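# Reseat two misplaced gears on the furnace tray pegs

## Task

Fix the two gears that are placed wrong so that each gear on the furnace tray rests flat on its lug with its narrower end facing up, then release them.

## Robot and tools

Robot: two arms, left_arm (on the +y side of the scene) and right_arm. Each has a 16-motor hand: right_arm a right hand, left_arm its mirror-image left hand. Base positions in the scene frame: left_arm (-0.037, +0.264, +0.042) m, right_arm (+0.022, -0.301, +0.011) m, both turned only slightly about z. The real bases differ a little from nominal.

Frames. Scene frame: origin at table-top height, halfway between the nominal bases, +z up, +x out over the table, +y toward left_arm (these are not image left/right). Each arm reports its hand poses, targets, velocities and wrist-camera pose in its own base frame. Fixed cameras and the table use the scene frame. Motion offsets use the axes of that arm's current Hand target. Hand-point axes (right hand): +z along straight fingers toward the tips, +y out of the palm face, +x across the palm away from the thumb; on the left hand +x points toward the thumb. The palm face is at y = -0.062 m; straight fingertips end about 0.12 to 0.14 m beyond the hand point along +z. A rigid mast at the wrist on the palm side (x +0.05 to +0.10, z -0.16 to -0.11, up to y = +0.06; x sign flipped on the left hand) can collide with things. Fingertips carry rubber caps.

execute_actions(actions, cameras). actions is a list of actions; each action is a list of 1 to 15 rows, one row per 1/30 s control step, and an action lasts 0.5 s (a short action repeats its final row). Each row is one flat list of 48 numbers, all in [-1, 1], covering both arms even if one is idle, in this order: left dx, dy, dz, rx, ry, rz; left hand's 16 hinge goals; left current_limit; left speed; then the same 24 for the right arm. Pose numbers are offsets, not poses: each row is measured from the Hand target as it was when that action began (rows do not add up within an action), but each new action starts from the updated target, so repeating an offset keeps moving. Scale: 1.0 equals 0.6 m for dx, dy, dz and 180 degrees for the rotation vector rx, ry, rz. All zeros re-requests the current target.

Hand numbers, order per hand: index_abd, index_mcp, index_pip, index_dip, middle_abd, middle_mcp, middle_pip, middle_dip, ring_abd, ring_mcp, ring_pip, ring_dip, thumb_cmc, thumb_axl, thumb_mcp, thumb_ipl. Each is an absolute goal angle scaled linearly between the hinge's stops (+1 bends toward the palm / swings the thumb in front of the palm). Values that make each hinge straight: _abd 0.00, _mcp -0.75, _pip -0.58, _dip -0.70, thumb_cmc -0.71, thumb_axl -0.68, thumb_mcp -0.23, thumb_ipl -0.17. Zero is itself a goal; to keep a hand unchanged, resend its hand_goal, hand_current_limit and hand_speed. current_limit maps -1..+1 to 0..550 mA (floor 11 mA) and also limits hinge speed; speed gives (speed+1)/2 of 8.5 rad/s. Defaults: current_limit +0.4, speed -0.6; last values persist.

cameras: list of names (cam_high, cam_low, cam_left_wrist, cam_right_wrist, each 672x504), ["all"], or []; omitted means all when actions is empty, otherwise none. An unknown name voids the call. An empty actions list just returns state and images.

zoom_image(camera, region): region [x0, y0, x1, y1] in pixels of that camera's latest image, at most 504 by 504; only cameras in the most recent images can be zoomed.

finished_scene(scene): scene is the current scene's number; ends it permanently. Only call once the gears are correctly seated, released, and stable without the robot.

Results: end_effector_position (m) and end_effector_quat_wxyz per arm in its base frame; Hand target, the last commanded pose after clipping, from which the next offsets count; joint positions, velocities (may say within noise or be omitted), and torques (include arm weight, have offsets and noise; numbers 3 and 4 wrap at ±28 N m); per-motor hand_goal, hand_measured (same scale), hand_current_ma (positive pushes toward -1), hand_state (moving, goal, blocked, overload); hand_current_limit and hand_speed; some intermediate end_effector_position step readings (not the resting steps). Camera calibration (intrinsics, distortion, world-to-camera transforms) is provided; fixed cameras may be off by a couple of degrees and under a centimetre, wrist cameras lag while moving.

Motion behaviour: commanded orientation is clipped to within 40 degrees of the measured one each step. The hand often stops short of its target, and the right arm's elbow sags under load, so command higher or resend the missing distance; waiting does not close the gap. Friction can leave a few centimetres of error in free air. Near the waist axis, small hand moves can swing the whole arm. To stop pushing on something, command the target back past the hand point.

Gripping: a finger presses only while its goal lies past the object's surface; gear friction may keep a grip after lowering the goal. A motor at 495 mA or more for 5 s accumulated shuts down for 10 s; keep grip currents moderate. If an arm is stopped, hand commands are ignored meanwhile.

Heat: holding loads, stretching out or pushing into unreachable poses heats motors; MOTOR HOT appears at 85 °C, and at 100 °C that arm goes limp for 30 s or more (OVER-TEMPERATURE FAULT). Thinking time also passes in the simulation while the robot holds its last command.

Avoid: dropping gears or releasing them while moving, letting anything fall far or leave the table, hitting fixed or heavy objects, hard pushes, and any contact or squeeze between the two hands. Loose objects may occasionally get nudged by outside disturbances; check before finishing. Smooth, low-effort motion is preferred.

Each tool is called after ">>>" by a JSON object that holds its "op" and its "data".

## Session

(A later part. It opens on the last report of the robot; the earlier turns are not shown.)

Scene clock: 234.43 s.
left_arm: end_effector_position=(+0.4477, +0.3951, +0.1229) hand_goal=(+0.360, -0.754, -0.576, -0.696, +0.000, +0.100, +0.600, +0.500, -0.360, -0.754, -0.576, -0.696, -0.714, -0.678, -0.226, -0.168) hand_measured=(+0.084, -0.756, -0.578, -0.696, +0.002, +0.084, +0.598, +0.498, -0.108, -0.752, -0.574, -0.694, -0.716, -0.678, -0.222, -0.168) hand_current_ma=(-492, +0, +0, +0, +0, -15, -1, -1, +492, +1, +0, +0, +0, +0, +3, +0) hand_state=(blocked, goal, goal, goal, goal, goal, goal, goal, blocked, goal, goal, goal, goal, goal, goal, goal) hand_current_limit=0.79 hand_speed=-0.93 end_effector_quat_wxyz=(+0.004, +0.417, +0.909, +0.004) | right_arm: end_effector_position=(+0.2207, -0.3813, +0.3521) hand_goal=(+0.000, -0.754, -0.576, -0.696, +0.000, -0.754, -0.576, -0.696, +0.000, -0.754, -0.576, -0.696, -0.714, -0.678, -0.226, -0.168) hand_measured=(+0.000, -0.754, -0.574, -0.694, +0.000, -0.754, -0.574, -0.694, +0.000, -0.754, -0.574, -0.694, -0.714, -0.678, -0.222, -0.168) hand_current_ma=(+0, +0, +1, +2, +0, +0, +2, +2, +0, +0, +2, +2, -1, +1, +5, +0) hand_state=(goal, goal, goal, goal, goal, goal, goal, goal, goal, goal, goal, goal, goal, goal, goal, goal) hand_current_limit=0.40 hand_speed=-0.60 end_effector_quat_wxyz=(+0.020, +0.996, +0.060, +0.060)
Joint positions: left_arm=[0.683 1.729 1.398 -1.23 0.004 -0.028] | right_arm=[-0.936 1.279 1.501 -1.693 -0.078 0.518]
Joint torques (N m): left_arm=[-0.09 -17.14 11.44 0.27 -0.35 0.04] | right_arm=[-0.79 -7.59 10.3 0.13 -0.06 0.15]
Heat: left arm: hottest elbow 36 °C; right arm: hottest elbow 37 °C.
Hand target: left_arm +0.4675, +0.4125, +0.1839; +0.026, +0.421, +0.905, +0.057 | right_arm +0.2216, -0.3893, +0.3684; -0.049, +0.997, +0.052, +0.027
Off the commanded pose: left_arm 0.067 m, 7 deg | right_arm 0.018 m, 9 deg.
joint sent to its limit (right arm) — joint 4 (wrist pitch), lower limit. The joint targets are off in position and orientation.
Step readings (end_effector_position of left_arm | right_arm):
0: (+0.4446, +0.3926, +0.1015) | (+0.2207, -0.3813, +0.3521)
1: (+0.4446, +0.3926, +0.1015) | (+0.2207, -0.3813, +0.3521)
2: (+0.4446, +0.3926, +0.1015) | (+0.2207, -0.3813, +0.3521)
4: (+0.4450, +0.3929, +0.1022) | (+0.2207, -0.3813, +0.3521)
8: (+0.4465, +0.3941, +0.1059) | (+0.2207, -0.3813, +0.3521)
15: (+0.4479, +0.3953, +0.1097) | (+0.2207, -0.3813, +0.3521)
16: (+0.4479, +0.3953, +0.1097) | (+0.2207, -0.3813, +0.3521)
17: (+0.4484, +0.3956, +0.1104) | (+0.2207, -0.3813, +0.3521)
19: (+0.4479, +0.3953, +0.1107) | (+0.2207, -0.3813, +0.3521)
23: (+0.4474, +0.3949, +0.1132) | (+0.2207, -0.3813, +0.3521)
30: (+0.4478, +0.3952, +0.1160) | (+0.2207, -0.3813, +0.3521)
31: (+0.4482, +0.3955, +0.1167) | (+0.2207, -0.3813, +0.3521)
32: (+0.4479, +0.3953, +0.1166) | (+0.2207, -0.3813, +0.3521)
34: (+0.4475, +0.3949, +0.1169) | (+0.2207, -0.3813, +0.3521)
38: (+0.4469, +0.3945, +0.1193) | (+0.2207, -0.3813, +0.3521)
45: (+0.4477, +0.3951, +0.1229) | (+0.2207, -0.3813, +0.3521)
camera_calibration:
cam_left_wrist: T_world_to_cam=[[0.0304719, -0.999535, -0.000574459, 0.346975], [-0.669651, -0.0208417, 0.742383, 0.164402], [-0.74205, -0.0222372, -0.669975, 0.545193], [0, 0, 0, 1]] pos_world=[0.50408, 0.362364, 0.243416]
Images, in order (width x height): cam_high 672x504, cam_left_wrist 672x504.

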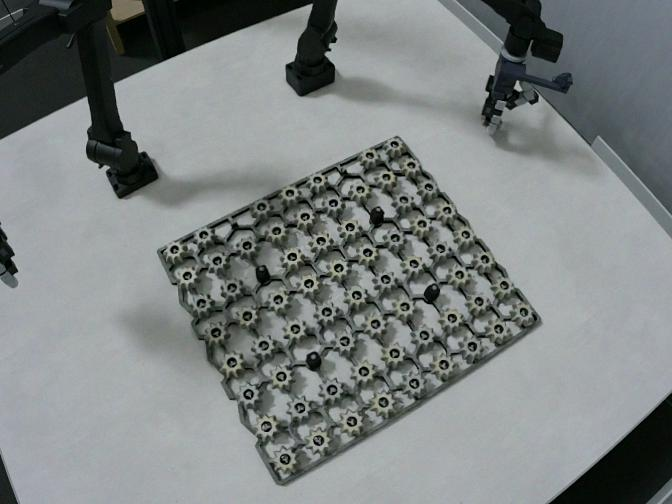

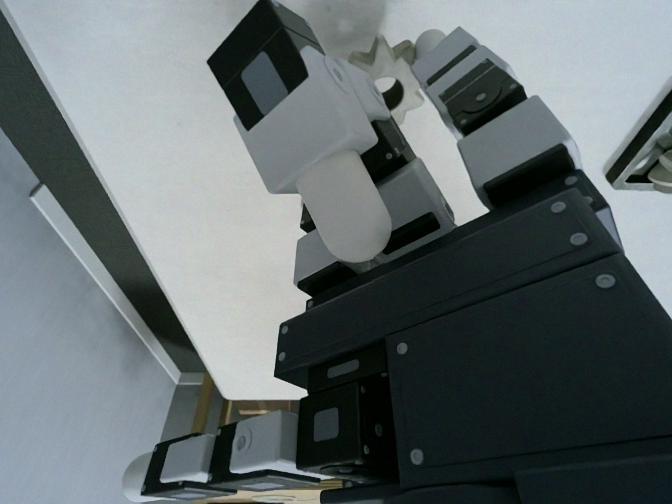

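>>> {"op": "execute_actions", "data": {"actions": [[[0,-0.0158,-0.0107,-0.0278,0,0,0.36,-0.754,-0.576,-0.696,0,0.1,0.6,0.5,-0.36,-0.754,-0.576,-0.696,-0.714,-0.678,-0.226,-0.168,0.79,-0.93,0,0,0,0,0,0,0,-0.754,-0.576,-0.696,0,-0.754,-0.576,-0.696,0,-0.754,-0.576,-0.696,-0.714,-0.678,-0.226,-0.168,0.4,-0.6]],[[0,-0.0158,-0.0107,-0.0278,0,0,0.36,-0.754,-0.576,-0.696,0,0.1,0.6,0.5,-0.36,-0.754,-0.576,-0.696,-0.714,-0.678,-0.226,-0.168,0.79,-0.93,0,0,0,0,0,0,0,-0.754,-0.576,-0.696,0,-0.754,-0.576,-0.696,0,-0.754,-0.576,-0.696,-0.714,-0.678,-0.226,-0.168,0.4,-0.6]]], "cameras": ["cam_left_wrist","cam_high"]}}

>>> {"op": "zoom_image", "data": {"camera": "cam_left_wrist", "region": [300, 0, 500, 130]}}

>>> {"op": "zoom_image", "data": {"camera": "cam_high", "region": [450, 60, 570, 160]}}

Scene clock: 236.13 s.
left_arm: end_effector_position=(+0.4404, +0.3898, +0.1513) hand_goal=(+0.360, -0.754, -0.576, -0.696, +0.000, +0.100, +0.600, +0.500, -0.360, -0.754, -0.576, -0.696, -0.714, -0.678, -0.226, -0.168) hand_measured=(+0.084, -0.764, -0.580, -0.696, +0.002, +0.084, +0.598, +0.498, -0.108, -0.758, -0.578, -0.696, -0.716, -0.678, -0.222, -0.168) hand_current_ma=(-492, -7, -2, +0, +0, -15, -1, -1, +492, -2, +0, +0, +0, +0, +3, +0) hand_state=(blocked, goal, goal, goal, goal, goal, goal, goal, blocked, goal, goal, goal, goal, goal, goal, goal) hand_current_limit=0.79 hand_speed=-0.93 end_effector_quat_wxyz=(+0.045, +0.415, +0.904, +0.089) | right_arm: end_effector_position=(+0.2207, -0.3813, +0.3521) hand_goal=(+0.000, -0.754, -0.576, -0.696, +0.000, -0.754, -0.576, -0.696, +0.000, -0.754, -0.576, -0.696, -0.714, -0.678, -0.226, -0.168) hand_measured=(+0.000, -0.754, -0.574, -0.694, +0.000, -0.754, -0.574, -0.694, +0.000, -0.754, -0.574, -0.694, -0.714, -0.678, -0.222, -0.168) hand_current_ma=(+0, +0, +1, +2, +0, +0, +2, +2, +0, +0, +2, +2, -1, +1, +5, +0) hand_state=(goal, goal, goal, goal, goal, goal, goal, goal, goal, goal, goal, goal, goal, goal, goal, goal) hand_current_limit=0.40 hand_speed=-0.60 end_effector_quat_wxyz=(+0.020, +0.996, +0.060, +0.060)
Joint positions: left_arm=[0.683 1.59 1.24 -1.022 0.001 -0.028] | right_arm=[-0.936 1.279 1.501 -1.693 -0.078 0.518]
Joint torques (N m): left_arm=[-0.03 -15.62 8.18 1.69 -0.35 0.03] | right_arm=[-0.79 -7.47 10.33 0.09 -0.05 0.15]
Heat: left arm: hottest elbow 36 °C; right arm: hottest elbow 37 °C.
Hand target: left_arm +0.4516, +0.3991, +0.1934; +0.063, +0.417, +0.896, +0.136 | right_arm +0.2216, -0.3893, +0.3684; -0.049, +0.997, +0.052, +0.027
Off the commanded pose: left_arm 0.045 m, 6 deg | right_arm 0.018 m, 9 deg.
joint sent to its limit (right arm) — joint 4 (wrist pitch), lower limit. The joint targets are off in position and orientation.
Step readings (end_effector_position of left_arm | right_arm):
0: (+0.4477, +0.3951, +0.1229) | (+0.2207, -0.3813, +0.3521)
1: (+0.4477, +0.3951, +0.1229) | (+0.2207, -0.3813, +0.3521)
2: (+0.4483, +0.3956, +0.1249) | (+0.2207, -0.3813, +0.3521)
4: (+0.4495, +0.3969, +0.1284) | (+0.2207, -0.3813, +0.3521)
8: (+0.4496, +0.3970, +0.1438) | (+0.2207, -0.3813, +0.3521)
15: (+0.4512, +0.3983, +0.1565) | (+0.2207, -0.3813, +0.3521)
16: (+0.4511, +0.3982, +0.1559) | (+0.2207, -0.3813, +0.3521)
17: (+0.4511, +0.3982, +0.1549) | (+0.2207, -0.3813, +0.3521)
19: (+0.4487, +0.3963, +0.1517) | (+0.2207, -0.3813, +0.3521)
23: (+0.4397, +0.3893, +0.1455) | (+0.2207, -0.3813, +0.3521)
30: (+0.4399, +0.3894, +0.1491) | (+0.2207, -0.3813, +0.3521)
camera_calibration:
cam_left_wrist: T_world_to_cam=[[0.0394578, -0.992256, -0.117773, 0.352891], [-0.769827, -0.105329, 0.629501, 0.232475], [-0.637032, 0.065826, -0.768022, 0.49291], [0, 0, 0, 1]] pos_world=[0.47904, 0.342198, 0.273784]
Images, in order (width x height): cam_high 672x504, cam_left_wrist 672x504.

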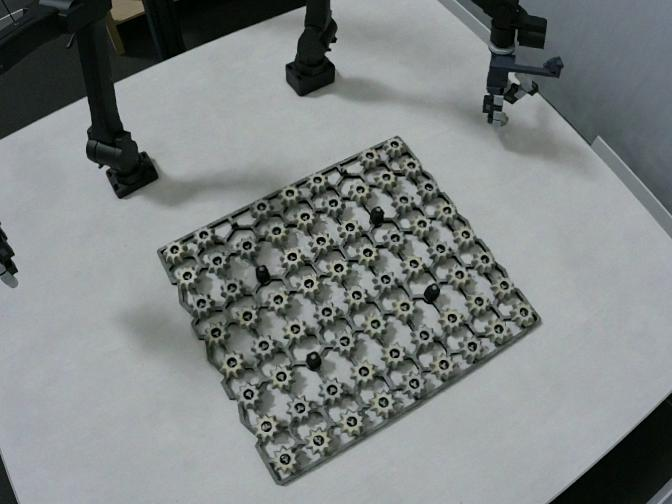

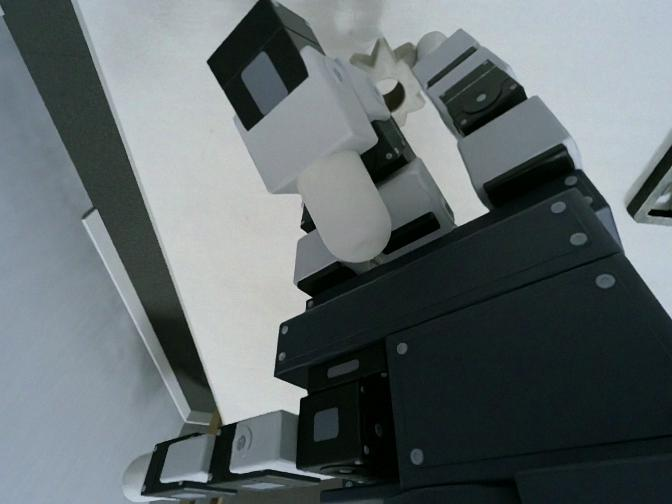

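Scaled by 2.520 from the camera's 672x504 image, which has a finer 960x720 frame.

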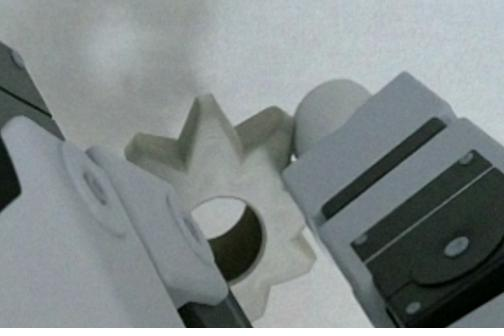

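Scaled by 4.200 from the camera's 672x504 image, which has a finer 960x720 frame.

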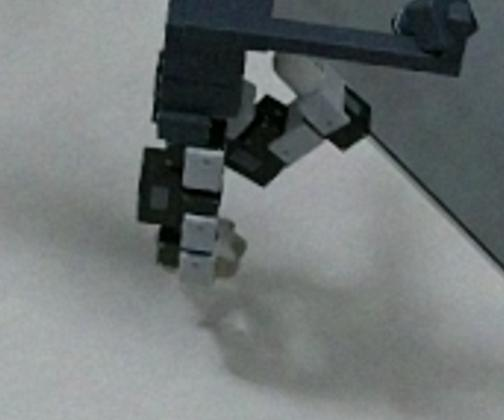

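>>> {"op": "execute_actions", "data": {"actions": [[[0,-0.0158,-0.003,-0.0278,0,0,0.36,-0.754,-0.576,-0.696,0,0.1,0.6,0.5,-0.36,-0.754,-0.576,-0.696,-0.714,-0.678,-0.226,-0.168,0.79,-0.93,0,0,0,0,0,0,0,-0.754,-0.576,-0.696,0,-0.754,-0.576,-0.696,0,-0.754,-0.576,-0.696,-0.714,-0.678,-0.226,-0.168,0.4,-0.6]],[[0,-0.0158,-0.001,-0.0278,0,0,0.36,-0.754,-0.576,-0.696,0,0.1,0.6,0.5,-0.36,-0.754,-0.576,-0.696,-0.714,-0.678,-0.226,-0.168,0.79,-0.93,0,0,0,0,0,0,0,-0.754,-0.576,-0.696,0,-0.754,-0.576,-0.696,0,-0.754,-0.576,-0.696,-0.714,-0.678,-0.226,-0.168,0.4,-0.6]]], "cameras": ["cam_left_wrist","cam_high"]}}

>>> {"op": "zoom_image", "data": {"camera": "cam_left_wrist", "region": [300, 0, 500, 130]}}

>>> {"op": "zoom_image", "data": {"camera": "cam_high", "region": [450, 60, 570, 160]}}

Scene clock: 237.83 s.
left_arm: end_effector_position=(+0.4244, +0.3776, +0.1447) hand_goal=(+0.360, -0.754, -0.576, -0.696, +0.000, +0.100, +0.600, +0.500, -0.360, -0.754, -0.576, -0.696, -0.714, -0.678, -0.226, -0.168) hand_measured=(+0.084, -0.770, -0.582, -0.698, +0.002, +0.084, +0.598, +0.498, -0.108, -0.764, -0.580, -0.698, -0.716, -0.678, -0.222, -0.168) hand_current_ma=(-492, -14, -4, +0, +0, -15, -1, -1, +492, -7, -2, +0, +0, +0, +3, +0) hand_state=(blocked, goal, goal, goal, goal, goal, goal, goal, blocked, goal, goal, goal, goal, goal, goal, goal) hand_current_limit=0.79 hand_speed=-0.93 end_effector_quat_wxyz=(+0.080, +0.410, +0.894, +0.164) | right_arm: end_effector_position=(+0.2207, -0.3813, +0.3521) hand_goal=(+0.000, -0.754, -0.576, -0.696, +0.000, -0.754, -0.576, -0.696, +0.000, -0.754, -0.576, -0.696, -0.714, -0.678, -0.226, -0.168) hand_measured=(+0.000, -0.754, -0.574, -0.694, +0.000, -0.754, -0.574, -0.694, +0.000, -0.754, -0.574, -0.694, -0.714, -0.678, -0.222, -0.168) hand_current_ma=(+0, +0, +1, +2, +0, +0, +2, +2, +0, +0, +2, +2, -1, +1, +5, +0) hand_state=(goal, goal, goal, goal, goal, goal, goal, goal, goal, goal, goal, goal, goal, goal, goal, goal) hand_current_limit=0.40 hand_speed=-0.60 end_effector_quat_wxyz=(+0.020, +0.996, +0.060, +0.060)
Joint positions: left_arm=[0.683 1.485 1.03 -0.75 -0.002 -0.028] | right_arm=[-0.936 1.279 1.501 -1.693 -0.078 0.518]
Joint torques (N m): left_arm=[0.03 -14.04 8.21 2.29 -0.35 0.04] | right_arm=[-0.85 -7.53 10.35 0.12 -0.06 0.16]
Heat: left arm: hottest elbow 36 °C; right arm: hottest elbow 37 °C.
Hand target: left_arm +0.4374, +0.3871, +0.1893; +0.099, +0.410, +0.881, +0.213 | right_arm +0.2216, -0.3893, +0.3684; -0.049, +0.997, +0.052, +0.027
Off the commanded pose: left_arm 0.047 m, 6 deg | right_arm 0.018 m, 9 deg.
joint sent to its limit (right arm) — joint 4 (wrist pitch), lower limit. The joint targets are off in position and orientation.
Step readings (end_effector_position of left_arm | right_arm):
0: (+0.4404, +0.3898, +0.1513) | (+0.2207, -0.3813, +0.3521)
1: (+0.4406, +0.3900, +0.1515) | (+0.2207, -0.3813, +0.3521)
2: (+0.4404, +0.3899, +0.1505) | (+0.2207, -0.3813, +0.3521)
4: (+0.4391, +0.3891, +0.1505) | (+0.2207, -0.3813, +0.3521)
8: (+0.4316, +0.3831, +0.1472) | (+0.2207, -0.3813, +0.3521)
15: (+0.4318, +0.3832, +0.1479) | (+0.2207, -0.3813, +0.3521)
16: (+0.4324, +0.3836, +0.1483) | (+0.2207, -0.3813, +0.3521)
17: (+0.4327, +0.3839, +0.1494) | (+0.2207, -0.3813, +0.3521)
19: (+0.4311, +0.3830, +0.1481) | (+0.2207, -0.3813, +0.3521)
23: (+0.4243, +0.3774, +0.1455) | (+0.2207, -0.3813, +0.3521)
30: (+0.4237, +0.3770, +0.1440) | (+0.2207, -0.3813, +0.3521)
camera_calibration:
cam_left_wrist: T_world_to_cam=[[0.0614929, -0.974318, -0.216616, 0.338737], [-0.842171, -0.167129, 0.512656, 0.293996], [-0.535693, 0.150903, -0.83082, 0.412437], [0, 0, 0, 1]] pos_world=[0.447704, 0.316935, 0.265318]
Images, in order (width x height): cam_high 672x504, cam_left_wrist 672x504.

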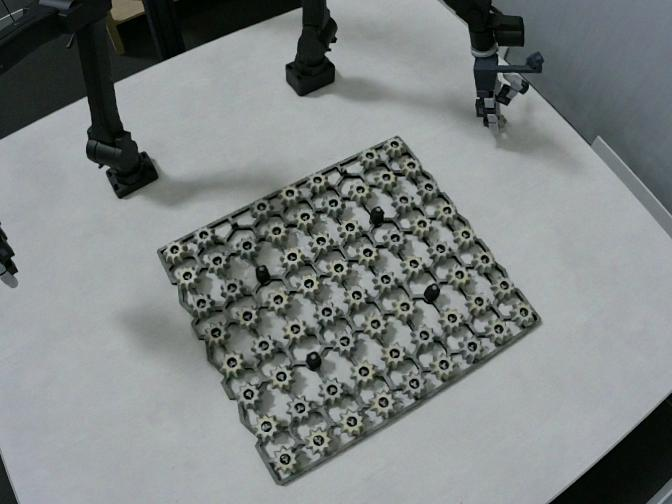

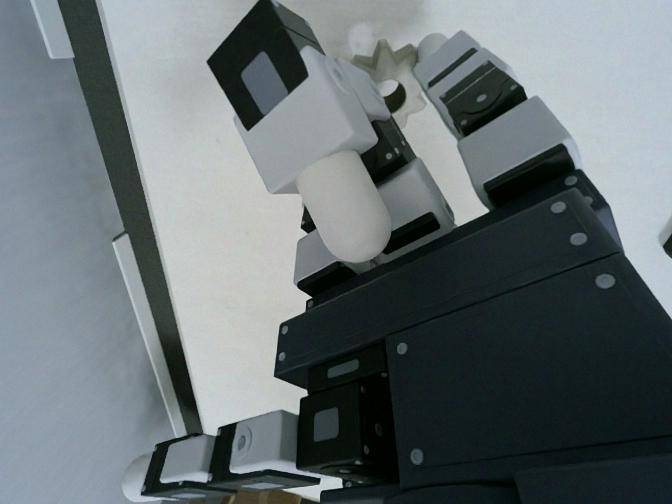

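Scaled by 2.520 from the camera's 672x504 image, which has a finer 960x720 frame.

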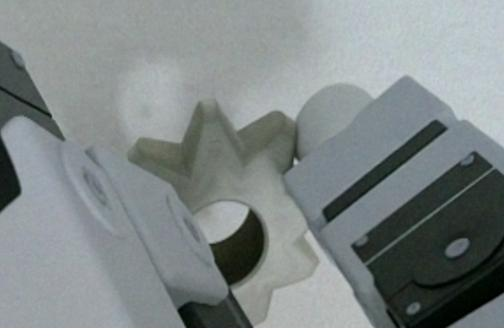

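Scaled by 4.200 from the camera's 672x504 image, which has a finer 960x720 frame.

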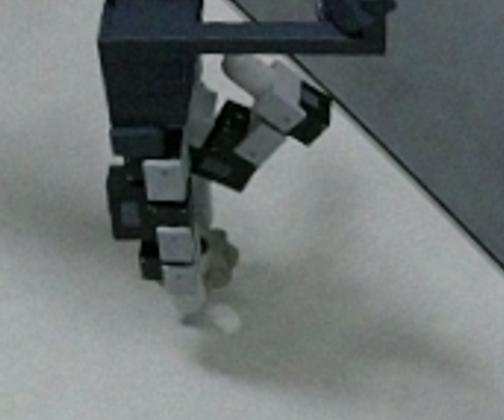

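>>> {"op": "execute_actions", "data": {"actions": [[[0,-0.0158,-0.008,-0.0278,0,0,0.36,-0.754,-0.576,-0.696,0,0.1,0.6,0.5,-0.36,-0.754,-0.576,-0.696,-0.714,-0.678,-0.226,-0.168,0.79,-0.93,0,0,0,0,0,0,0,-0.754,-0.576,-0.696,0,-0.754,-0.576,-0.696,0,-0.754,-0.576,-0.696,-0.714,-0.678,-0.226,-0.168,0.4,-0.6]],[[0,-0.0158,-0.008,-0.0278,0,0,0.36,-0.754,-0.576,-0.696,0,0.1,0.6,0.5,-0.36,-0.754,-0.576,-0.696,-0.714,-0.678,-0.226,-0.168,0.79,-0.93,0,0,0,0,0,0,0,-0.754,-0.576,-0.696,0,-0.754,-0.576,-0.696,0,-0.754,-0.576,-0.696,-0.714,-0.678,-0.226,-0.168,0.4,-0.6]],[[0,-0.0158,-0.008,-0.0278,0,0,0.36,-0.754,-0.576,-0.696,0,0.1,0.6,0.5,-0.36,-0.754,-0.576,-0.696,-0.714,-0.678,-0.226,-0.168,0.79,-0.93,0,0,0,0,0,0,0,-0.754,-0.576,-0.696,0,-0.754,-0.576,-0.696,0,-0.754,-0.576,-0.696,-0.714,-0.678,-0.226,-0.168,0.4,-0.6]]], "cameras": ["cam_left_wrist","cam_high"]}}

>>> {"op": "zoom_image", "data": {"camera": "cam_left_wrist", "region": [300, 0, 500, 130]}}

>>> {"op": "zoom_image", "data": {"camera": "cam_high", "region": [450, 60, 570, 160]}}

Scene clock: 240.10 s.
left_arm: end_effector_position=(+0.3987, +0.3580, +0.1402) hand_goal=(+0.360, -0.754, -0.576, -0.696, +0.000, +0.100, +0.600, +0.500, -0.360, -0.754, -0.576, -0.696, -0.714, -0.678, -0.226, -0.168) hand_measured=(+0.084, -0.778, -0.586, -0.700, +0.002, +0.084, +0.598, +0.498, -0.108, -0.770, -0.584, -0.700, -0.716, -0.678, -0.222, -0.168) hand_current_ma=(-492, -29, -8, -1, +0, -15, -1, -1, +492, -17, -6, -2, -1, +0, +3, +0) hand_state=(blocked, blocked, goal, goal, goal, goal, goal, goal, blocked, goal, goal, goal, goal, goal, goal, goal) hand_current_limit=0.79 hand_speed=-0.93 end_effector_quat_wxyz=(+0.132, +0.396, +0.866, +0.276) | right_arm: end_effector_position=(+0.2207, -0.3813, +0.3521) hand_goal=(+0.000, -0.754, -0.576, -0.696, +0.000, -0.754, -0.576, -0.696, +0.000, -0.754, -0.576, -0.696, -0.714, -0.678, -0.226, -0.168) hand_measured=(+0.000, -0.754, -0.574, -0.694, +0.000, -0.754, -0.574, -0.694, +0.000, -0.754, -0.574, -0.694, -0.714, -0.678, -0.222, -0.168) hand_current_ma=(+0, +0, +1, +2, +0, +0, +2, +2, +0, +0, +2, +2, -1, +1, +5, +0) hand_state=(goal, goal, goal, goal, goal, goal, goal, goal, goal, goal, goal, goal, goal, goal, goal, goal) hand_current_limit=0.40 hand_speed=-0.60 end_effector_quat_wxyz=(+0.020, +0.996, +0.060, +0.060)
Joint positions: left_arm=[0.683 1.369 0.746 -0.328 -0.008 -0.028] | right_arm=[-0.936 1.279 1.501 -1.693 -0.078 0.518]
Joint torques (N m): left_arm=[-0.44 -11.34 8.12 2.99 -0.34 0.07] | right_arm=[-0.79 -7.65 10.33 0.13 -0.06 0.16]
Heat: left arm: hottest elbow 36 °C; right arm: hottest elbow 37 °C.
Hand target: left_arm +0.4132, +0.3668, +0.1864; +0.151, +0.394, +0.846, +0.327 | right_arm +0.2216, -0.3893, +0.3684; -0.049, +0.997, +0.052, +0.027
Off the commanded pose: left_arm 0.049 m, 7 deg | right_arm 0.018 m, 9 deg.
joint sent to its limit (right arm) — joint 4 (wrist pitch), lower limit. The joint targets are off in position and orientation.
Step readings (end_effector_position of left_arm | right_arm):
0: (+0.4244, +0.3776, +0.1447) | (+0.2207, -0.3813, +0.3521)
1: (+0.4242, +0.3774, +0.1442) | (+0.2207, -0.3813, +0.3521)
2: (+0.4246, +0.3777, +0.1451) | (+0.2207, -0.3813, +0.3521)
4: (+0.4227, +0.3765, +0.1448) | (+0.2207, -0.3813, +0.3521)
8: (+0.4156, +0.3707, +0.1433) | (+0.2207, -0.3813, +0.3521)
15: (+0.4152, +0.3704, +0.1437) | (+0.2207, -0.3813, +0.3521)
16: (+0.4154, +0.3705, +0.1439) | (+0.2207, -0.3813, +0.3521)
17: (+0.4154, +0.3705, +0.1436) | (+0.2207, -0.3813, +0.3521)
19: (+0.4141, +0.3698, +0.1455) | (+0.2207, -0.3813, +0.3521)
23: (+0.4071, +0.3641, +0.1426) | (+0.2207, -0.3813, +0.3521)
30: (+0.4063, +0.3635, +0.1408) | (+0.2207, -0.3813, +0.3521)
31: (+0.4067, +0.3638, +0.1414) | (+0.2207, -0.3813, +0.3521)
32: (+0.4068, +0.3642, +0.1429) | (+0.2207, -0.3813, +0.3521)
34: (+0.4053, +0.3630, +0.1431) | (+0.2207, -0.3813, +0.3521)
38: (+0.3995, +0.3583, +0.1416) | (+0.2207, -0.3813, +0.3521)
45: (+0.3978, +0.3572, +0.1386) | (+0.2207, -0.3813, +0.3521)
camera_calibration:
cam_left_wrist: T_world_to_cam=[[0.12018, -0.926537, -0.356492, 0.299399], [-0.921551, -0.237661, 0.307019, 0.357032], [-0.369189, 0.291628, -0.882413, 0.288324], [0, 0, 0, 1]] pos_world=[0.399487, 0.278173, 0.251538]
Images, in order (width x height): cam_high 672x504, cam_left_wrist 672x504.

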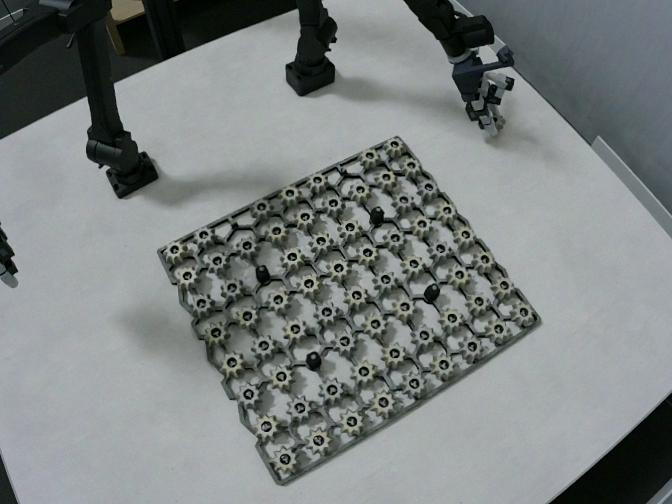

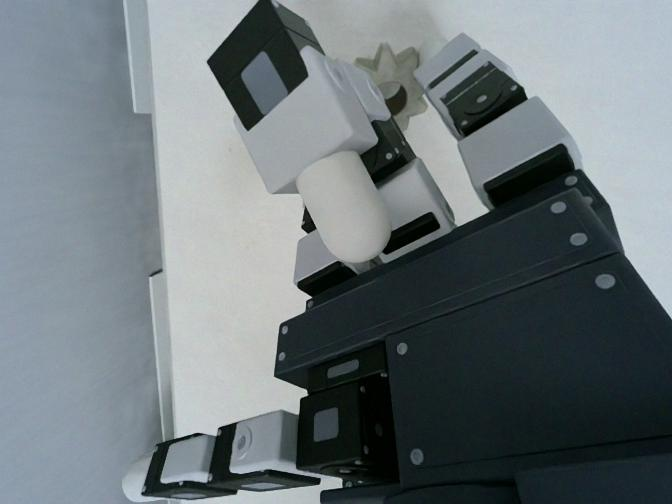

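Scaled by 2.520 from the camera's 672x504 image, which has a finer 960x720 frame.

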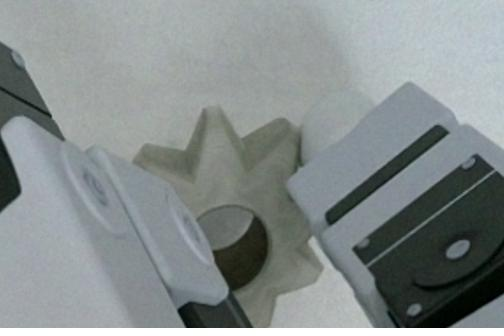

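Scaled by 4.200 from the camera's 672x504 image, which has a finer 960x720 frame.

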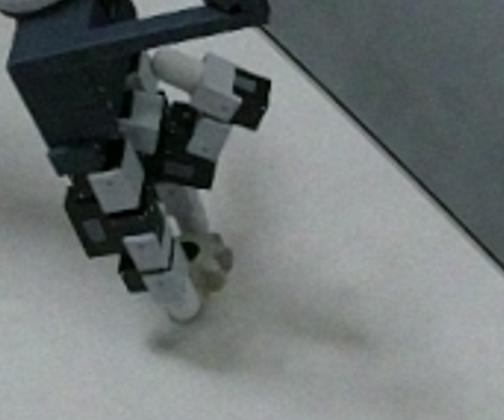

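>>> {"op": "execute_actions", "data": {"actions": [[[0,0,0,0,0,0,0.36,-0.64,-0.576,-0.696,0,0.1,0.6,0.5,-0.36,-0.64,-0.576,-0.696,-0.714,-0.678,-0.226,-0.168,0.79,-0.93,0,0,0,0,0,0,0,-0.754,-0.576,-0.696,0,-0.754,-0.576,-0.696,0,-0.754,-0.576,-0.696,-0.714,-0.678,-0.226,-0.168,0.4,-0.6]],[[0,0,0,0,0,0,0.36,-0.53,-0.576,-0.696,0,0.1,0.6,0.5,-0.36,-0.53,-0.576,-0.696,-0.714,-0.678,-0.226,-0.168,0.79,-0.93,0,0,0,0,0,0,0,-0.754,-0.576,-0.696,0,-0.754,-0.576,-0.696,0,-0.754,-0.576,-0.696,-0.714,-0.678,-0.226,-0.168,0.4,-0.6]],[[0,0,0,0,0,0,0.36,-0.42,-0.576,-0.696,0,0.1,0.6,0.5,-0.36,-0.42,-0.576,-0.696,-0.714,-0.678,-0.226,-0.168,0.79,-0.93,0,0,0,0,0,0,0,-0.754,-0.576,-0.696,0,-0.754,-0.576,-0.696,0,-0.754,-0.576,-0.696,-0.714,-0.678,-0.226,-0.168,0.4,-0.6]]], "cameras": ["cam_left_wrist","cam_high"]}}

>>> {"op": "zoom_image", "data": {"camera": "cam_left_wrist", "region": [300, 0, 500, 130]}}

>>> {"op": "zoom_image", "data": {"camera": "cam_high", "region": [450, 60, 570, 160]}}

Scene clock: 242.33 s.
left_arm: end_effector_position=(+0.3987, +0.3580, +0.1402) hand_goal=(+0.360, -0.420, -0.576, -0.696, +0.000, +0.100, +0.600, +0.500, -0.360, -0.420, -0.576, -0.696, -0.714, -0.678, -0.226, -0.168) hand_measured=(+0.084, -0.492, -0.590, -0.700, +0.002, +0.084, +0.598, +0.498, -0.108, -0.478, -0.592, -0.704, -0.716, -0.678, -0.222, -0.168) hand_current_ma=(-492, -163, -13, -2, +0, -15, -1, -1, +492, -119, -13, -4, -1, +0, +3, +0) hand_state=(blocked, blocked, goal, goal, goal, goal, goal, goal, blocked, blocked, goal, goal, goal, goal, goal, goal) hand_current_limit=0.79 hand_speed=-0.93 end_effector_quat_wxyz=(+0.132, +0.396, +0.866, +0.276) | right_arm: end_effector_position=(+0.2207, -0.3813, +0.3521) hand_goal=(+0.000, -0.754, -0.576, -0.696, +0.000, -0.754, -0.576, -0.696, +0.000, -0.754, -0.576, -0.696, -0.714, -0.678, -0.226, -0.168) hand_measured=(+0.000, -0.754, -0.574, -0.694, +0.000, -0.754, -0.574, -0.694, +0.000, -0.754, -0.574, -0.694, -0.714, -0.678, -0.222, -0.168) hand_current_ma=(+0, +0, +1, +2, +0, +0, +2, +2, +0, +0, +2, +2, -1, +1, +5, +0) hand_state=(goal, goal, goal, goal, goal, goal, goal, goal, goal, goal, goal, goal, goal, goal, goal, goal) hand_current_limit=0.40 hand_speed=-0.60 end_effector_quat_wxyz=(+0.020, +0.996, +0.060, +0.060)
Joint positions: left_arm=[0.683 1.369 0.746 -0.328 -0.008 -0.028] | right_arm=[-0.936 1.279 1.501 -1.693 -0.078 0.518]
Joint torques (N m): left_arm=[-0.44 -11.46 8.21 3.06 -0.37 0.08] | right_arm=[-0.73 -7.53 10.35 0.09 -0.05 0.15]
Heat: left arm: hottest elbow 36 °C; right arm: hottest elbow 37 °C.
Hand target: left_arm +0.4132, +0.3668, +0.1864; +0.151, +0.394, +0.846, +0.327 | right_arm +0.2216, -0.3893, +0.3684; -0.049, +0.997, +0.052, +0.027
Off the commanded pose: left_arm 0.049 m, 7 deg | right_arm 0.018 m, 9 deg.
joint sent to its limit (right arm) — joint 4 (wrist pitch), lower limit. The joint targets are off in position and orientation.
Step readings (end_effector_position of left_arm | right_arm):
0: (+0.3987, +0.3580, +0.1402) | (+0.2207, -0.3813, +0.3521)
1: (+0.3987, +0.3580, +0.1402) | (+0.2207, -0.3813, +0.3521)
2: (+0.3987, +0.3580, +0.1402) | (+0.2207, -0.3813, +0.3521)
4: (+0.3987, +0.3580, +0.1402) | (+0.2207, -0.3813, +0.3521)
8: (+0.3987, +0.3580, +0.1402) | (+0.2207, -0.3813, +0.3521)
15: (+0.3987, +0.3580, +0.1402) | (+0.2207, -0.3813, +0.3521)
16: (+0.3987, +0.3580, +0.1402) | (+0.2207, -0.3813, +0.3521)
17: (+0.3987, +0.3580, +0.1402) | (+0.2207, -0.3813, +0.3521)
19: (+0.3987, +0.3580, +0.1402) | (+0.2207, -0.3813, +0.3521)
23: (+0.3987, +0.3580, +0.1402) | (+0.2207, -0.3813, +0.3521)
30: (+0.3987, +0.3580, +0.1402) | (+0.2207, -0.3813, +0.3521)
31: (+0.3987, +0.3580, +0.1402) | (+0.2207, -0.3813, +0.3521)
32: (+0.3987, +0.3580, +0.1402) | (+0.2207, -0.3813, +0.3521)
34: (+0.3987, +0.3580, +0.1402) | (+0.2207, -0.3813, +0.3521)
38: (+0.3987, +0.3580, +0.1402) | (+0.2207, -0.3813, +0.3521)
45: (+0.3987, +0.3580, +0.1402) | (+0.2207, -0.3813, +0.3521)
camera_calibration:
cam_left_wrist: T_world_to_cam=[[0.12018, -0.926537, -0.356492, 0.299399], [-0.921551, -0.237661, 0.307019, 0.357032], [-0.369189, 0.291628, -0.882413, 0.288324], [0, 0, 0, 1]] pos_world=[0.399487, 0.278173, 0.251538]
Images, in order (width x height): cam_high 672x504, cam_left_wrist 672x504.

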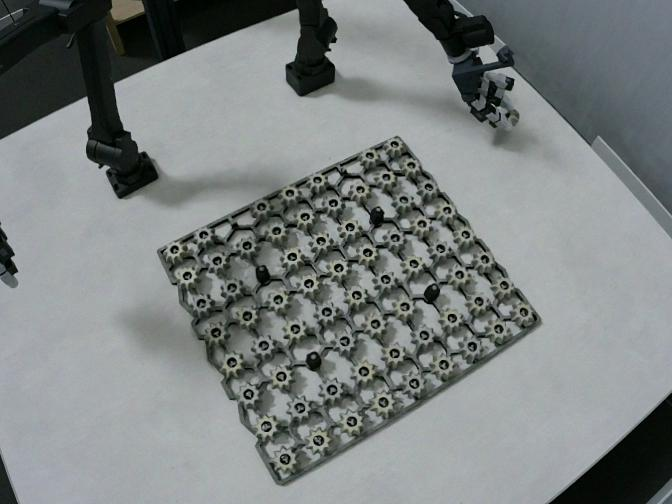

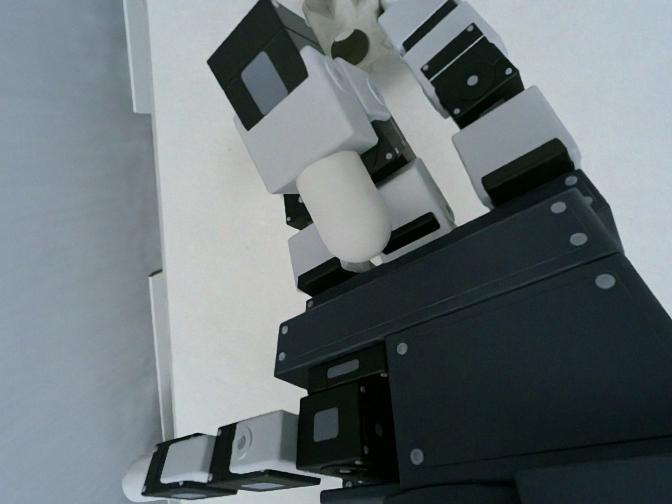

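Scaled by 2.520 from the camera's 672x504 image, which has a finer 960x720 frame.

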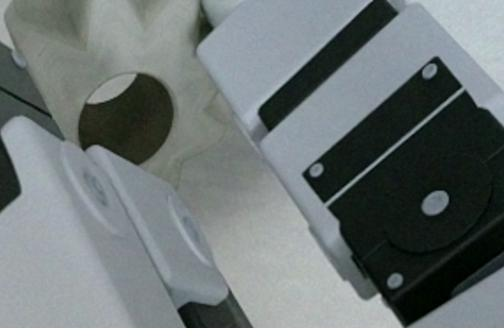

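Scaled by 4.200 from the camera's 672x504 image, which has a finer 960x720 frame.

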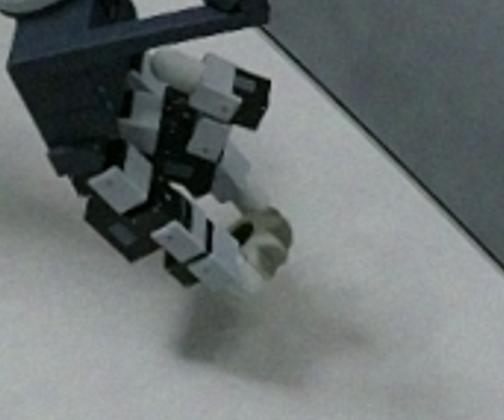

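>>> {"op": "execute_actions", "data": {"actions": [[[0,0,0,0,0,0,0.36,-0.3,-0.576,-0.696,0,0.1,0.6,0.5,-0.36,-0.3,-0.576,-0.696,-0.714,-0.678,-0.226,-0.168,0.79,-0.93,0,0,0,0,0,0,0,-0.754,-0.576,-0.696,0,-0.754,-0.576,-0.696,0,-0.754,-0.576,-0.696,-0.714,-0.678,-0.226,-0.168,0.4,-0.6]],[[0,0,0,0,0,0,0.36,-0.18,-0.576,-0.696,0,0.1,0.6,0.5,-0.36,-0.18,-0.576,-0.696,-0.714,-0.678,-0.226,-0.168,0.79,-0.93,0,0,0,0,0,0,0,-0.754,-0.576,-0.696,0,-0.754,-0.576,-0.696,0,-0.754,-0.576,-0.696,-0.714,-0.678,-0.226,-0.168,0.4,-0.6]],[[0,0,0,0,0,0,0.36,-0.07,-0.576,-0.696,0,0.1,0.6,0.5,-0.36,-0.07,-0.576,-0.696,-0.714,-0.678,-0.226,-0.168,0.79,-0.93,0,0,0,0,0,0,0,-0.754,-0.576,-0.696,0,-0.754,-0.576,-0.696,0,-0.754,-0.576,-0.696,-0.714,-0.678,-0.226,-0.168,0.4,-0.6]]], "cameras": ["cam_left_wrist","cam_high"]}}

>>> {"op": "zoom_image", "data": {"camera": "cam_high", "region": [450, 60, 570, 160]}}

Scene clock: 244.53 s.
left_arm: end_effector_position=(+0.3987, +0.3580, +0.1402) hand_goal=(+0.360, -0.070, -0.576, -0.696, +0.000, +0.100, +0.600, +0.500, -0.360, -0.070, -0.576, -0.696, -0.714, -0.678, -0.226, -0.168) hand_measured=(+0.084, -0.158, -0.594, -0.702, +0.002, +0.084, +0.598, +0.498, -0.108, -0.142, -0.594, -0.706, -0.716, -0.678, -0.222, -0.168) hand_current_ma=(-492, -224, -18, -3, +0, -15, -1, -1, +492, -162, -18, -6, -1, +0, +3, +0) hand_state=(blocked, blocked, goal, goal, goal, goal, goal, goal, blocked, blocked, goal, goal, goal, goal, goal, goal) hand_current_limit=0.79 hand_speed=-0.93 end_effector_quat_wxyz=(+0.132, +0.396, +0.866, +0.276) | right_arm: end_effector_position=(+0.2207, -0.3813, +0.3521) hand_goal=(+0.000, -0.754, -0.576, -0.696, +0.000, -0.754, -0.576, -0.696, +0.000, -0.754, -0.576, -0.696, -0.714, -0.678, -0.226, -0.168) hand_measured=(+0.000, -0.754, -0.574, -0.694, +0.000, -0.754, -0.574, -0.694, +0.000, -0.754, -0.574, -0.694, -0.714, -0.678, -0.222, -0.168) hand_current_ma=(+0, +0, +1, +2, +0, +0, +2, +2, +0, +0, +2, +2, -1, +1, +5, +0) hand_state=(goal, goal, goal, goal, goal, goal, goal, goal, goal, goal, goal, goal, goal, goal, goal, goal) hand_current_limit=0.40 hand_speed=-0.60 end_effector_quat_wxyz=(+0.020, +0.996, +0.060, +0.060)
Joint positions: left_arm=[0.683 1.369 0.746 -0.328 -0.008 -0.028] | right_arm=[-0.936 1.279 1.501 -1.693 -0.078 0.518]
Joint torques (N m): left_arm=[-0.38 -11.81 8.21 3.08 -0.35 0.09] | right_arm=[-0.79 -7.53 10.36 0.12 -0.05 0.15]
Heat: left arm: hottest elbow 36 °C; right arm: hottest elbow 37 °C.
Hand target: left_arm +0.4132, +0.3668, +0.1864; +0.151, +0.394, +0.846, +0.327 | right_arm +0.2216, -0.3893, +0.3684; -0.049, +0.997, +0.052, +0.027
Off the commanded pose: left_arm 0.049 m, 7 deg | right_arm 0.018 m, 9 deg.
joint sent to its limit (right arm) — joint 4 (wrist pitch), lower limit. The joint targets are off in position and orientation.
Step readings (end_effector_position of left_arm | right_arm):
0: (+0.3987, +0.3580, +0.1402) | (+0.2207, -0.3813, +0.3521)
1: (+0.3987, +0.3580, +0.1402) | (+0.2207, -0.3813, +0.3521)
2: (+0.3987, +0.3580, +0.1402) | (+0.2207, -0.3813, +0.3521)
4: (+0.3987, +0.3580, +0.1402) | (+0.2207, -0.3813, +0.3521)
8: (+0.3987, +0.3580, +0.1402) | (+0.2207, -0.3813, +0.3521)
15: (+0.3987, +0.3580, +0.1402) | (+0.2207, -0.3813, +0.3521)
16: (+0.3987, +0.3580, +0.1402) | (+0.2207, -0.3813, +0.3521)
17: (+0.3987, +0.3580, +0.1402) | (+0.2207, -0.3813, +0.3521)
19: (+0.3987, +0.3580, +0.1402) | (+0.2207, -0.3813, +0.3521)
23: (+0.3987, +0.3580, +0.1402) | (+0.2207, -0.3813, +0.3521)
30: (+0.3987, +0.3580, +0.1402) | (+0.2207, -0.3813, +0.3521)
31: (+0.3987, +0.3580, +0.1402) | (+0.2207, -0.3813, +0.3521)
32: (+0.3987, +0.3580, +0.1402) | (+0.2207, -0.3813, +0.3521)
34: (+0.3987, +0.3580, +0.1402) | (+0.2207, -0.3813, +0.3521)
38: (+0.3987, +0.3580, +0.1402) | (+0.2207, -0.3813, +0.3521)
45: (+0.3987, +0.3580, +0.1402) | (+0.2207, -0.3813, +0.3521)
camera_calibration:
cam_left_wrist: T_world_to_cam=[[0.12018, -0.926537, -0.356492, 0.299399], [-0.921551, -0.237661, 0.307019, 0.357032], [-0.369189, 0.291628, -0.882413, 0.288324], [0, 0, 0, 1]] pos_world=[0.399487, 0.278173, 0.251538]
Images, in order (width x height): cam_high 672x504, cam_left_wrist 672x504.

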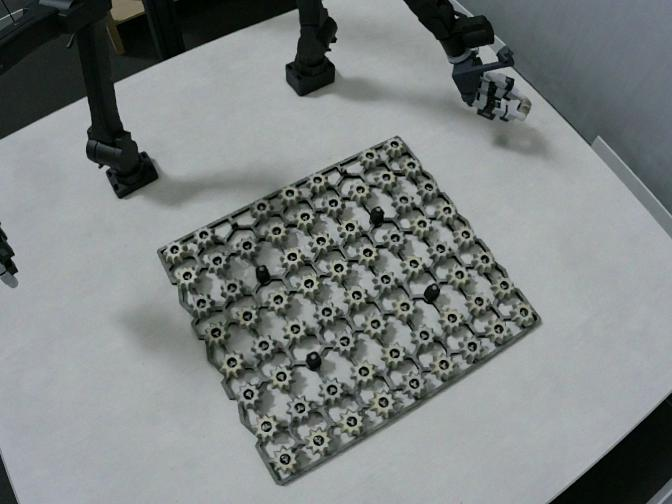

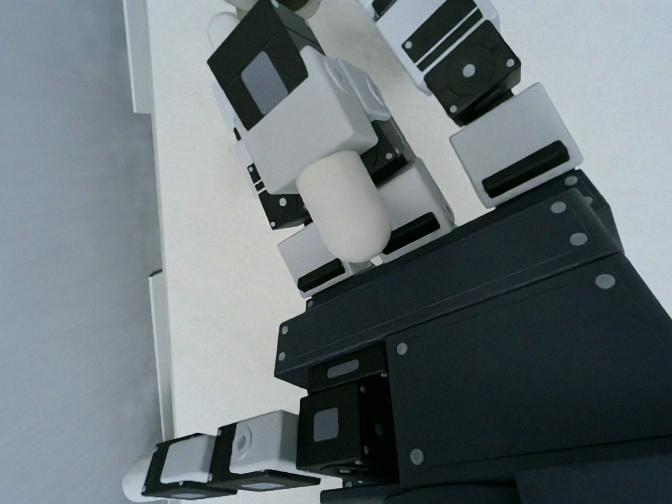

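Scaled by 4.200 from the camera's 672x504 image, which has a finer 960x720 frame.

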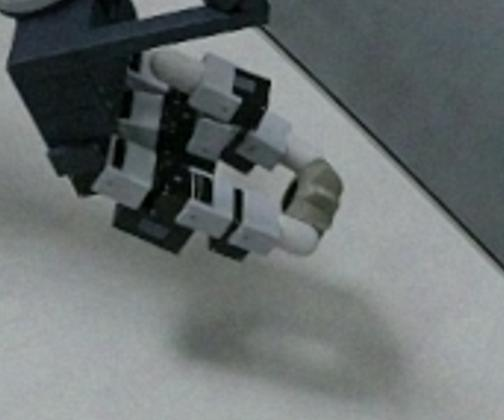

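>>> {"op": "execute_actions", "data": {"actions": [[[0,0,0,0,0,0,0.36,-0.07,-0.576,-0.596,0,0.1,0.6,0.5,-0.36,-0.07,-0.576,-0.596,-0.714,-0.678,-0.226,-0.168,0.79,-0.93,0,0,0,0,0,0,0,-0.754,-0.576,-0.696,0,-0.754,-0.576,-0.696,0,-0.754,-0.576,-0.696,-0.714,-0.678,-0.226,-0.168,0.4,-0.6]],[[0,0,0,0,0,0,0.36,-0.07,-0.576,-0.49,0,0.1,0.6,0.5,-0.36,-0.07,-0.576,-0.49,-0.714,-0.678,-0.226,-0.168,0.79,-0.93,0,0,0,0,0,0,0,-0.754,-0.576,-0.696,0,-0.754,-0.576,-0.696,0,-0.754,-0.576,-0.696,-0.714,-0.678,-0.226,-0.168,0.4,-0.6]],[[0,0,0,0,0,0,0.36,-0.07,-0.576,-0.39,0,0.1,0.6,0.5,-0.36,-0.07,-0.576,-0.39,-0.714,-0.678,-0.226,-0.168,0.79,-0.93,0,0,0,0,0,0,0,-0.754,-0.576,-0.696,0,-0.754,-0.576,-0.696,0,-0.754,-0.576,-0.696,-0.714,-0.678,-0.226,-0.168,0.4,-0.6]]], "cameras": ["cam_left_wrist","cam_high"]}}

>>> {"op": "zoom_image", "data": {"camera": "cam_high", "region": [450, 60, 570, 160]}}

Scene clock: 246.67 s.
left_arm: end_effector_position=(+0.3987, +0.3580, +0.1402) hand_goal=(+0.360, -0.070, -0.576, -0.390, +0.000, +0.100, +0.600, +0.500, -0.360, -0.070, -0.576, -0.390, -0.714, -0.678, -0.226, -0.168) hand_measured=(+0.084, -0.150, -0.596, -0.406, +0.002, +0.084, +0.598, +0.498, -0.112, -0.142, -0.596, -0.418, -0.716, -0.678, -0.222, -0.168) hand_current_ma=(-492, -196, -19, -14, +0, -15, -1, -1, +492, -162, -20, -34, -1, +0, +3, +0) hand_state=(blocked, blocked, goal, goal, goal, goal, goal, goal, blocked, blocked, goal, blocked, goal, goal, goal, goal) hand_current_limit=0.79 hand_speed=-0.93 end_effector_quat_wxyz=(+0.132, +0.396, +0.866, +0.276) | right_arm: end_effector_position=(+0.2207, -0.3813, +0.3521) hand_goal=(+0.000, -0.754, -0.576, -0.696, +0.000, -0.754, -0.576, -0.696, +0.000, -0.754, -0.576, -0.696, -0.714, -0.678, -0.226, -0.168) hand_measured=(+0.000, -0.754, -0.574, -0.694, +0.000, -0.754, -0.574, -0.694, +0.000, -0.754, -0.574, -0.694, -0.714, -0.678, -0.222, -0.168) hand_current_ma=(+0, +0, +1, +2, +0, +0, +2, +2, +0, +0, +2, +2, -1, +1, +5, +0) hand_state=(goal, goal, goal, goal, goal, goal, goal, goal, goal, goal, goal, goal, goal, goal, goal, goal) hand_current_limit=0.40 hand_speed=-0.60 end_effector_quat_wxyz=(+0.020, +0.996, +0.060, +0.060)
Joint positions: left_arm=[0.683 1.369 0.746 -0.328 -0.008 -0.028] | right_arm=[-0.936 1.279 1.501 -1.693 -0.078 0.518]
Joint torques (N m): left_arm=[-0.44 -11.69 8.21 3.11 -0.35 0.09] | right_arm=[-0.79 -7.59 10.33 0.1 -0.06 0.15]
Heat: left arm: hottest elbow 36 °C; right arm: hottest elbow 37 °C.
Hand target: left_arm +0.4132, +0.3668, +0.1864; +0.151, +0.394, +0.846, +0.327 | right_arm +0.2216, -0.3893, +0.3684; -0.049, +0.997, +0.052, +0.027
Off the commanded pose: left_arm 0.049 m, 7 deg | right_arm 0.018 m, 9 deg.
joint sent to its limit (right arm) — joint 4 (wrist pitch), lower limit. The joint targets are off in position and orientation.
Step readings (end_effector_position of left_arm | right_arm):
0: (+0.3987, +0.3580, +0.1402) | (+0.2207, -0.3813, +0.3521)
1: (+0.3987, +0.3580, +0.1402) | (+0.2207, -0.3813, +0.3521)
2: (+0.3987, +0.3580, +0.1402) | (+0.2207, -0.3813, +0.3521)
4: (+0.3987, +0.3580, +0.1402) | (+0.2207, -0.3813, +0.3521)
8: (+0.3987, +0.3580, +0.1402) | (+0.2207, -0.3813, +0.3521)
15: (+0.3987, +0.3580, +0.1402) | (+0.2207, -0.3813, +0.3521)
16: (+0.3987, +0.3580, +0.1402) | (+0.2207, -0.3813, +0.3521)
17: (+0.3987, +0.3580, +0.1402) | (+0.2207, -0.3813, +0.3521)
19: (+0.3987, +0.3580, +0.1402) | (+0.2207, -0.3813, +0.3521)
23: (+0.3987, +0.3580, +0.1402) | (+0.2207, -0.3813, +0.3521)
30: (+0.3987, +0.3580, +0.1402) | (+0.2207, -0.3813, +0.3521)
31: (+0.3987, +0.3580, +0.1402) | (+0.2207, -0.3813, +0.3521)
32: (+0.3987, +0.3580, +0.1402) | (+0.2207, -0.3813, +0.3521)
34: (+0.3987, +0.3580, +0.1402) | (+0.2207, -0.3813, +0.3521)
38: (+0.3987, +0.3580, +0.1402) | (+0.2207, -0.3813, +0.3521)
45: (+0.3987, +0.3580, +0.1402) | (+0.2207, -0.3813, +0.3521)
camera_calibration:
cam_left_wrist: T_world_to_cam=[[0.12018, -0.926537, -0.356492, 0.299399], [-0.921551, -0.237661, 0.307019, 0.357032], [-0.369189, 0.291628, -0.882413, 0.288324], [0, 0, 0, 1]] pos_world=[0.399487, 0.278173, 0.251538]
Images, in order (width x height): cam_high 672x504, cam_left_wrist 672x504.

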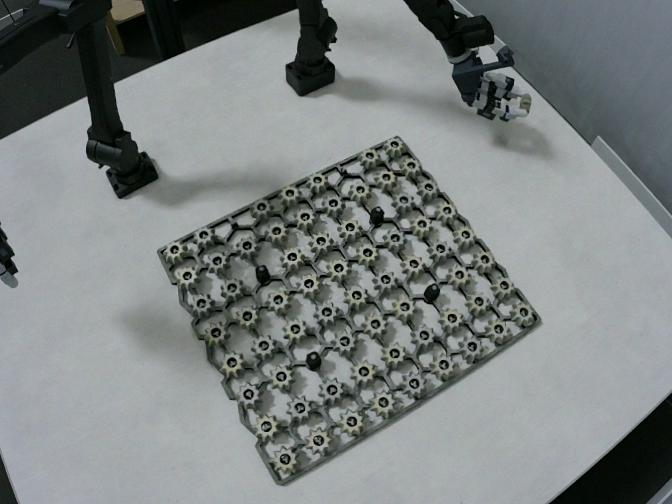

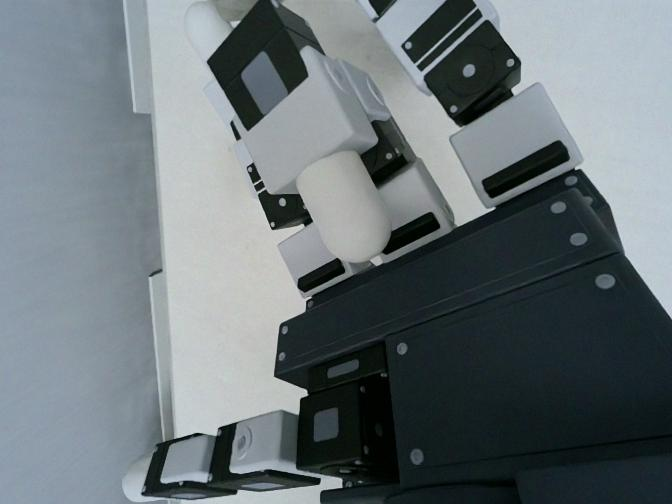

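Scaled by 4.200 from the camera's 672x504 image, which has a finer 960x720 frame.

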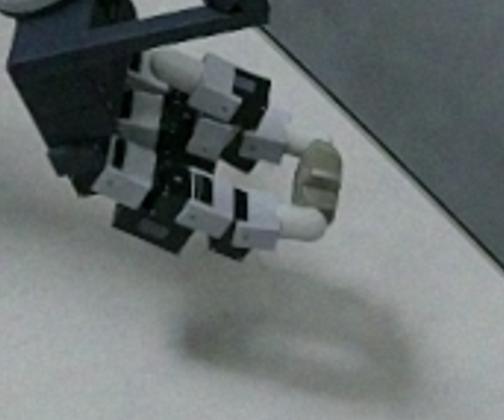

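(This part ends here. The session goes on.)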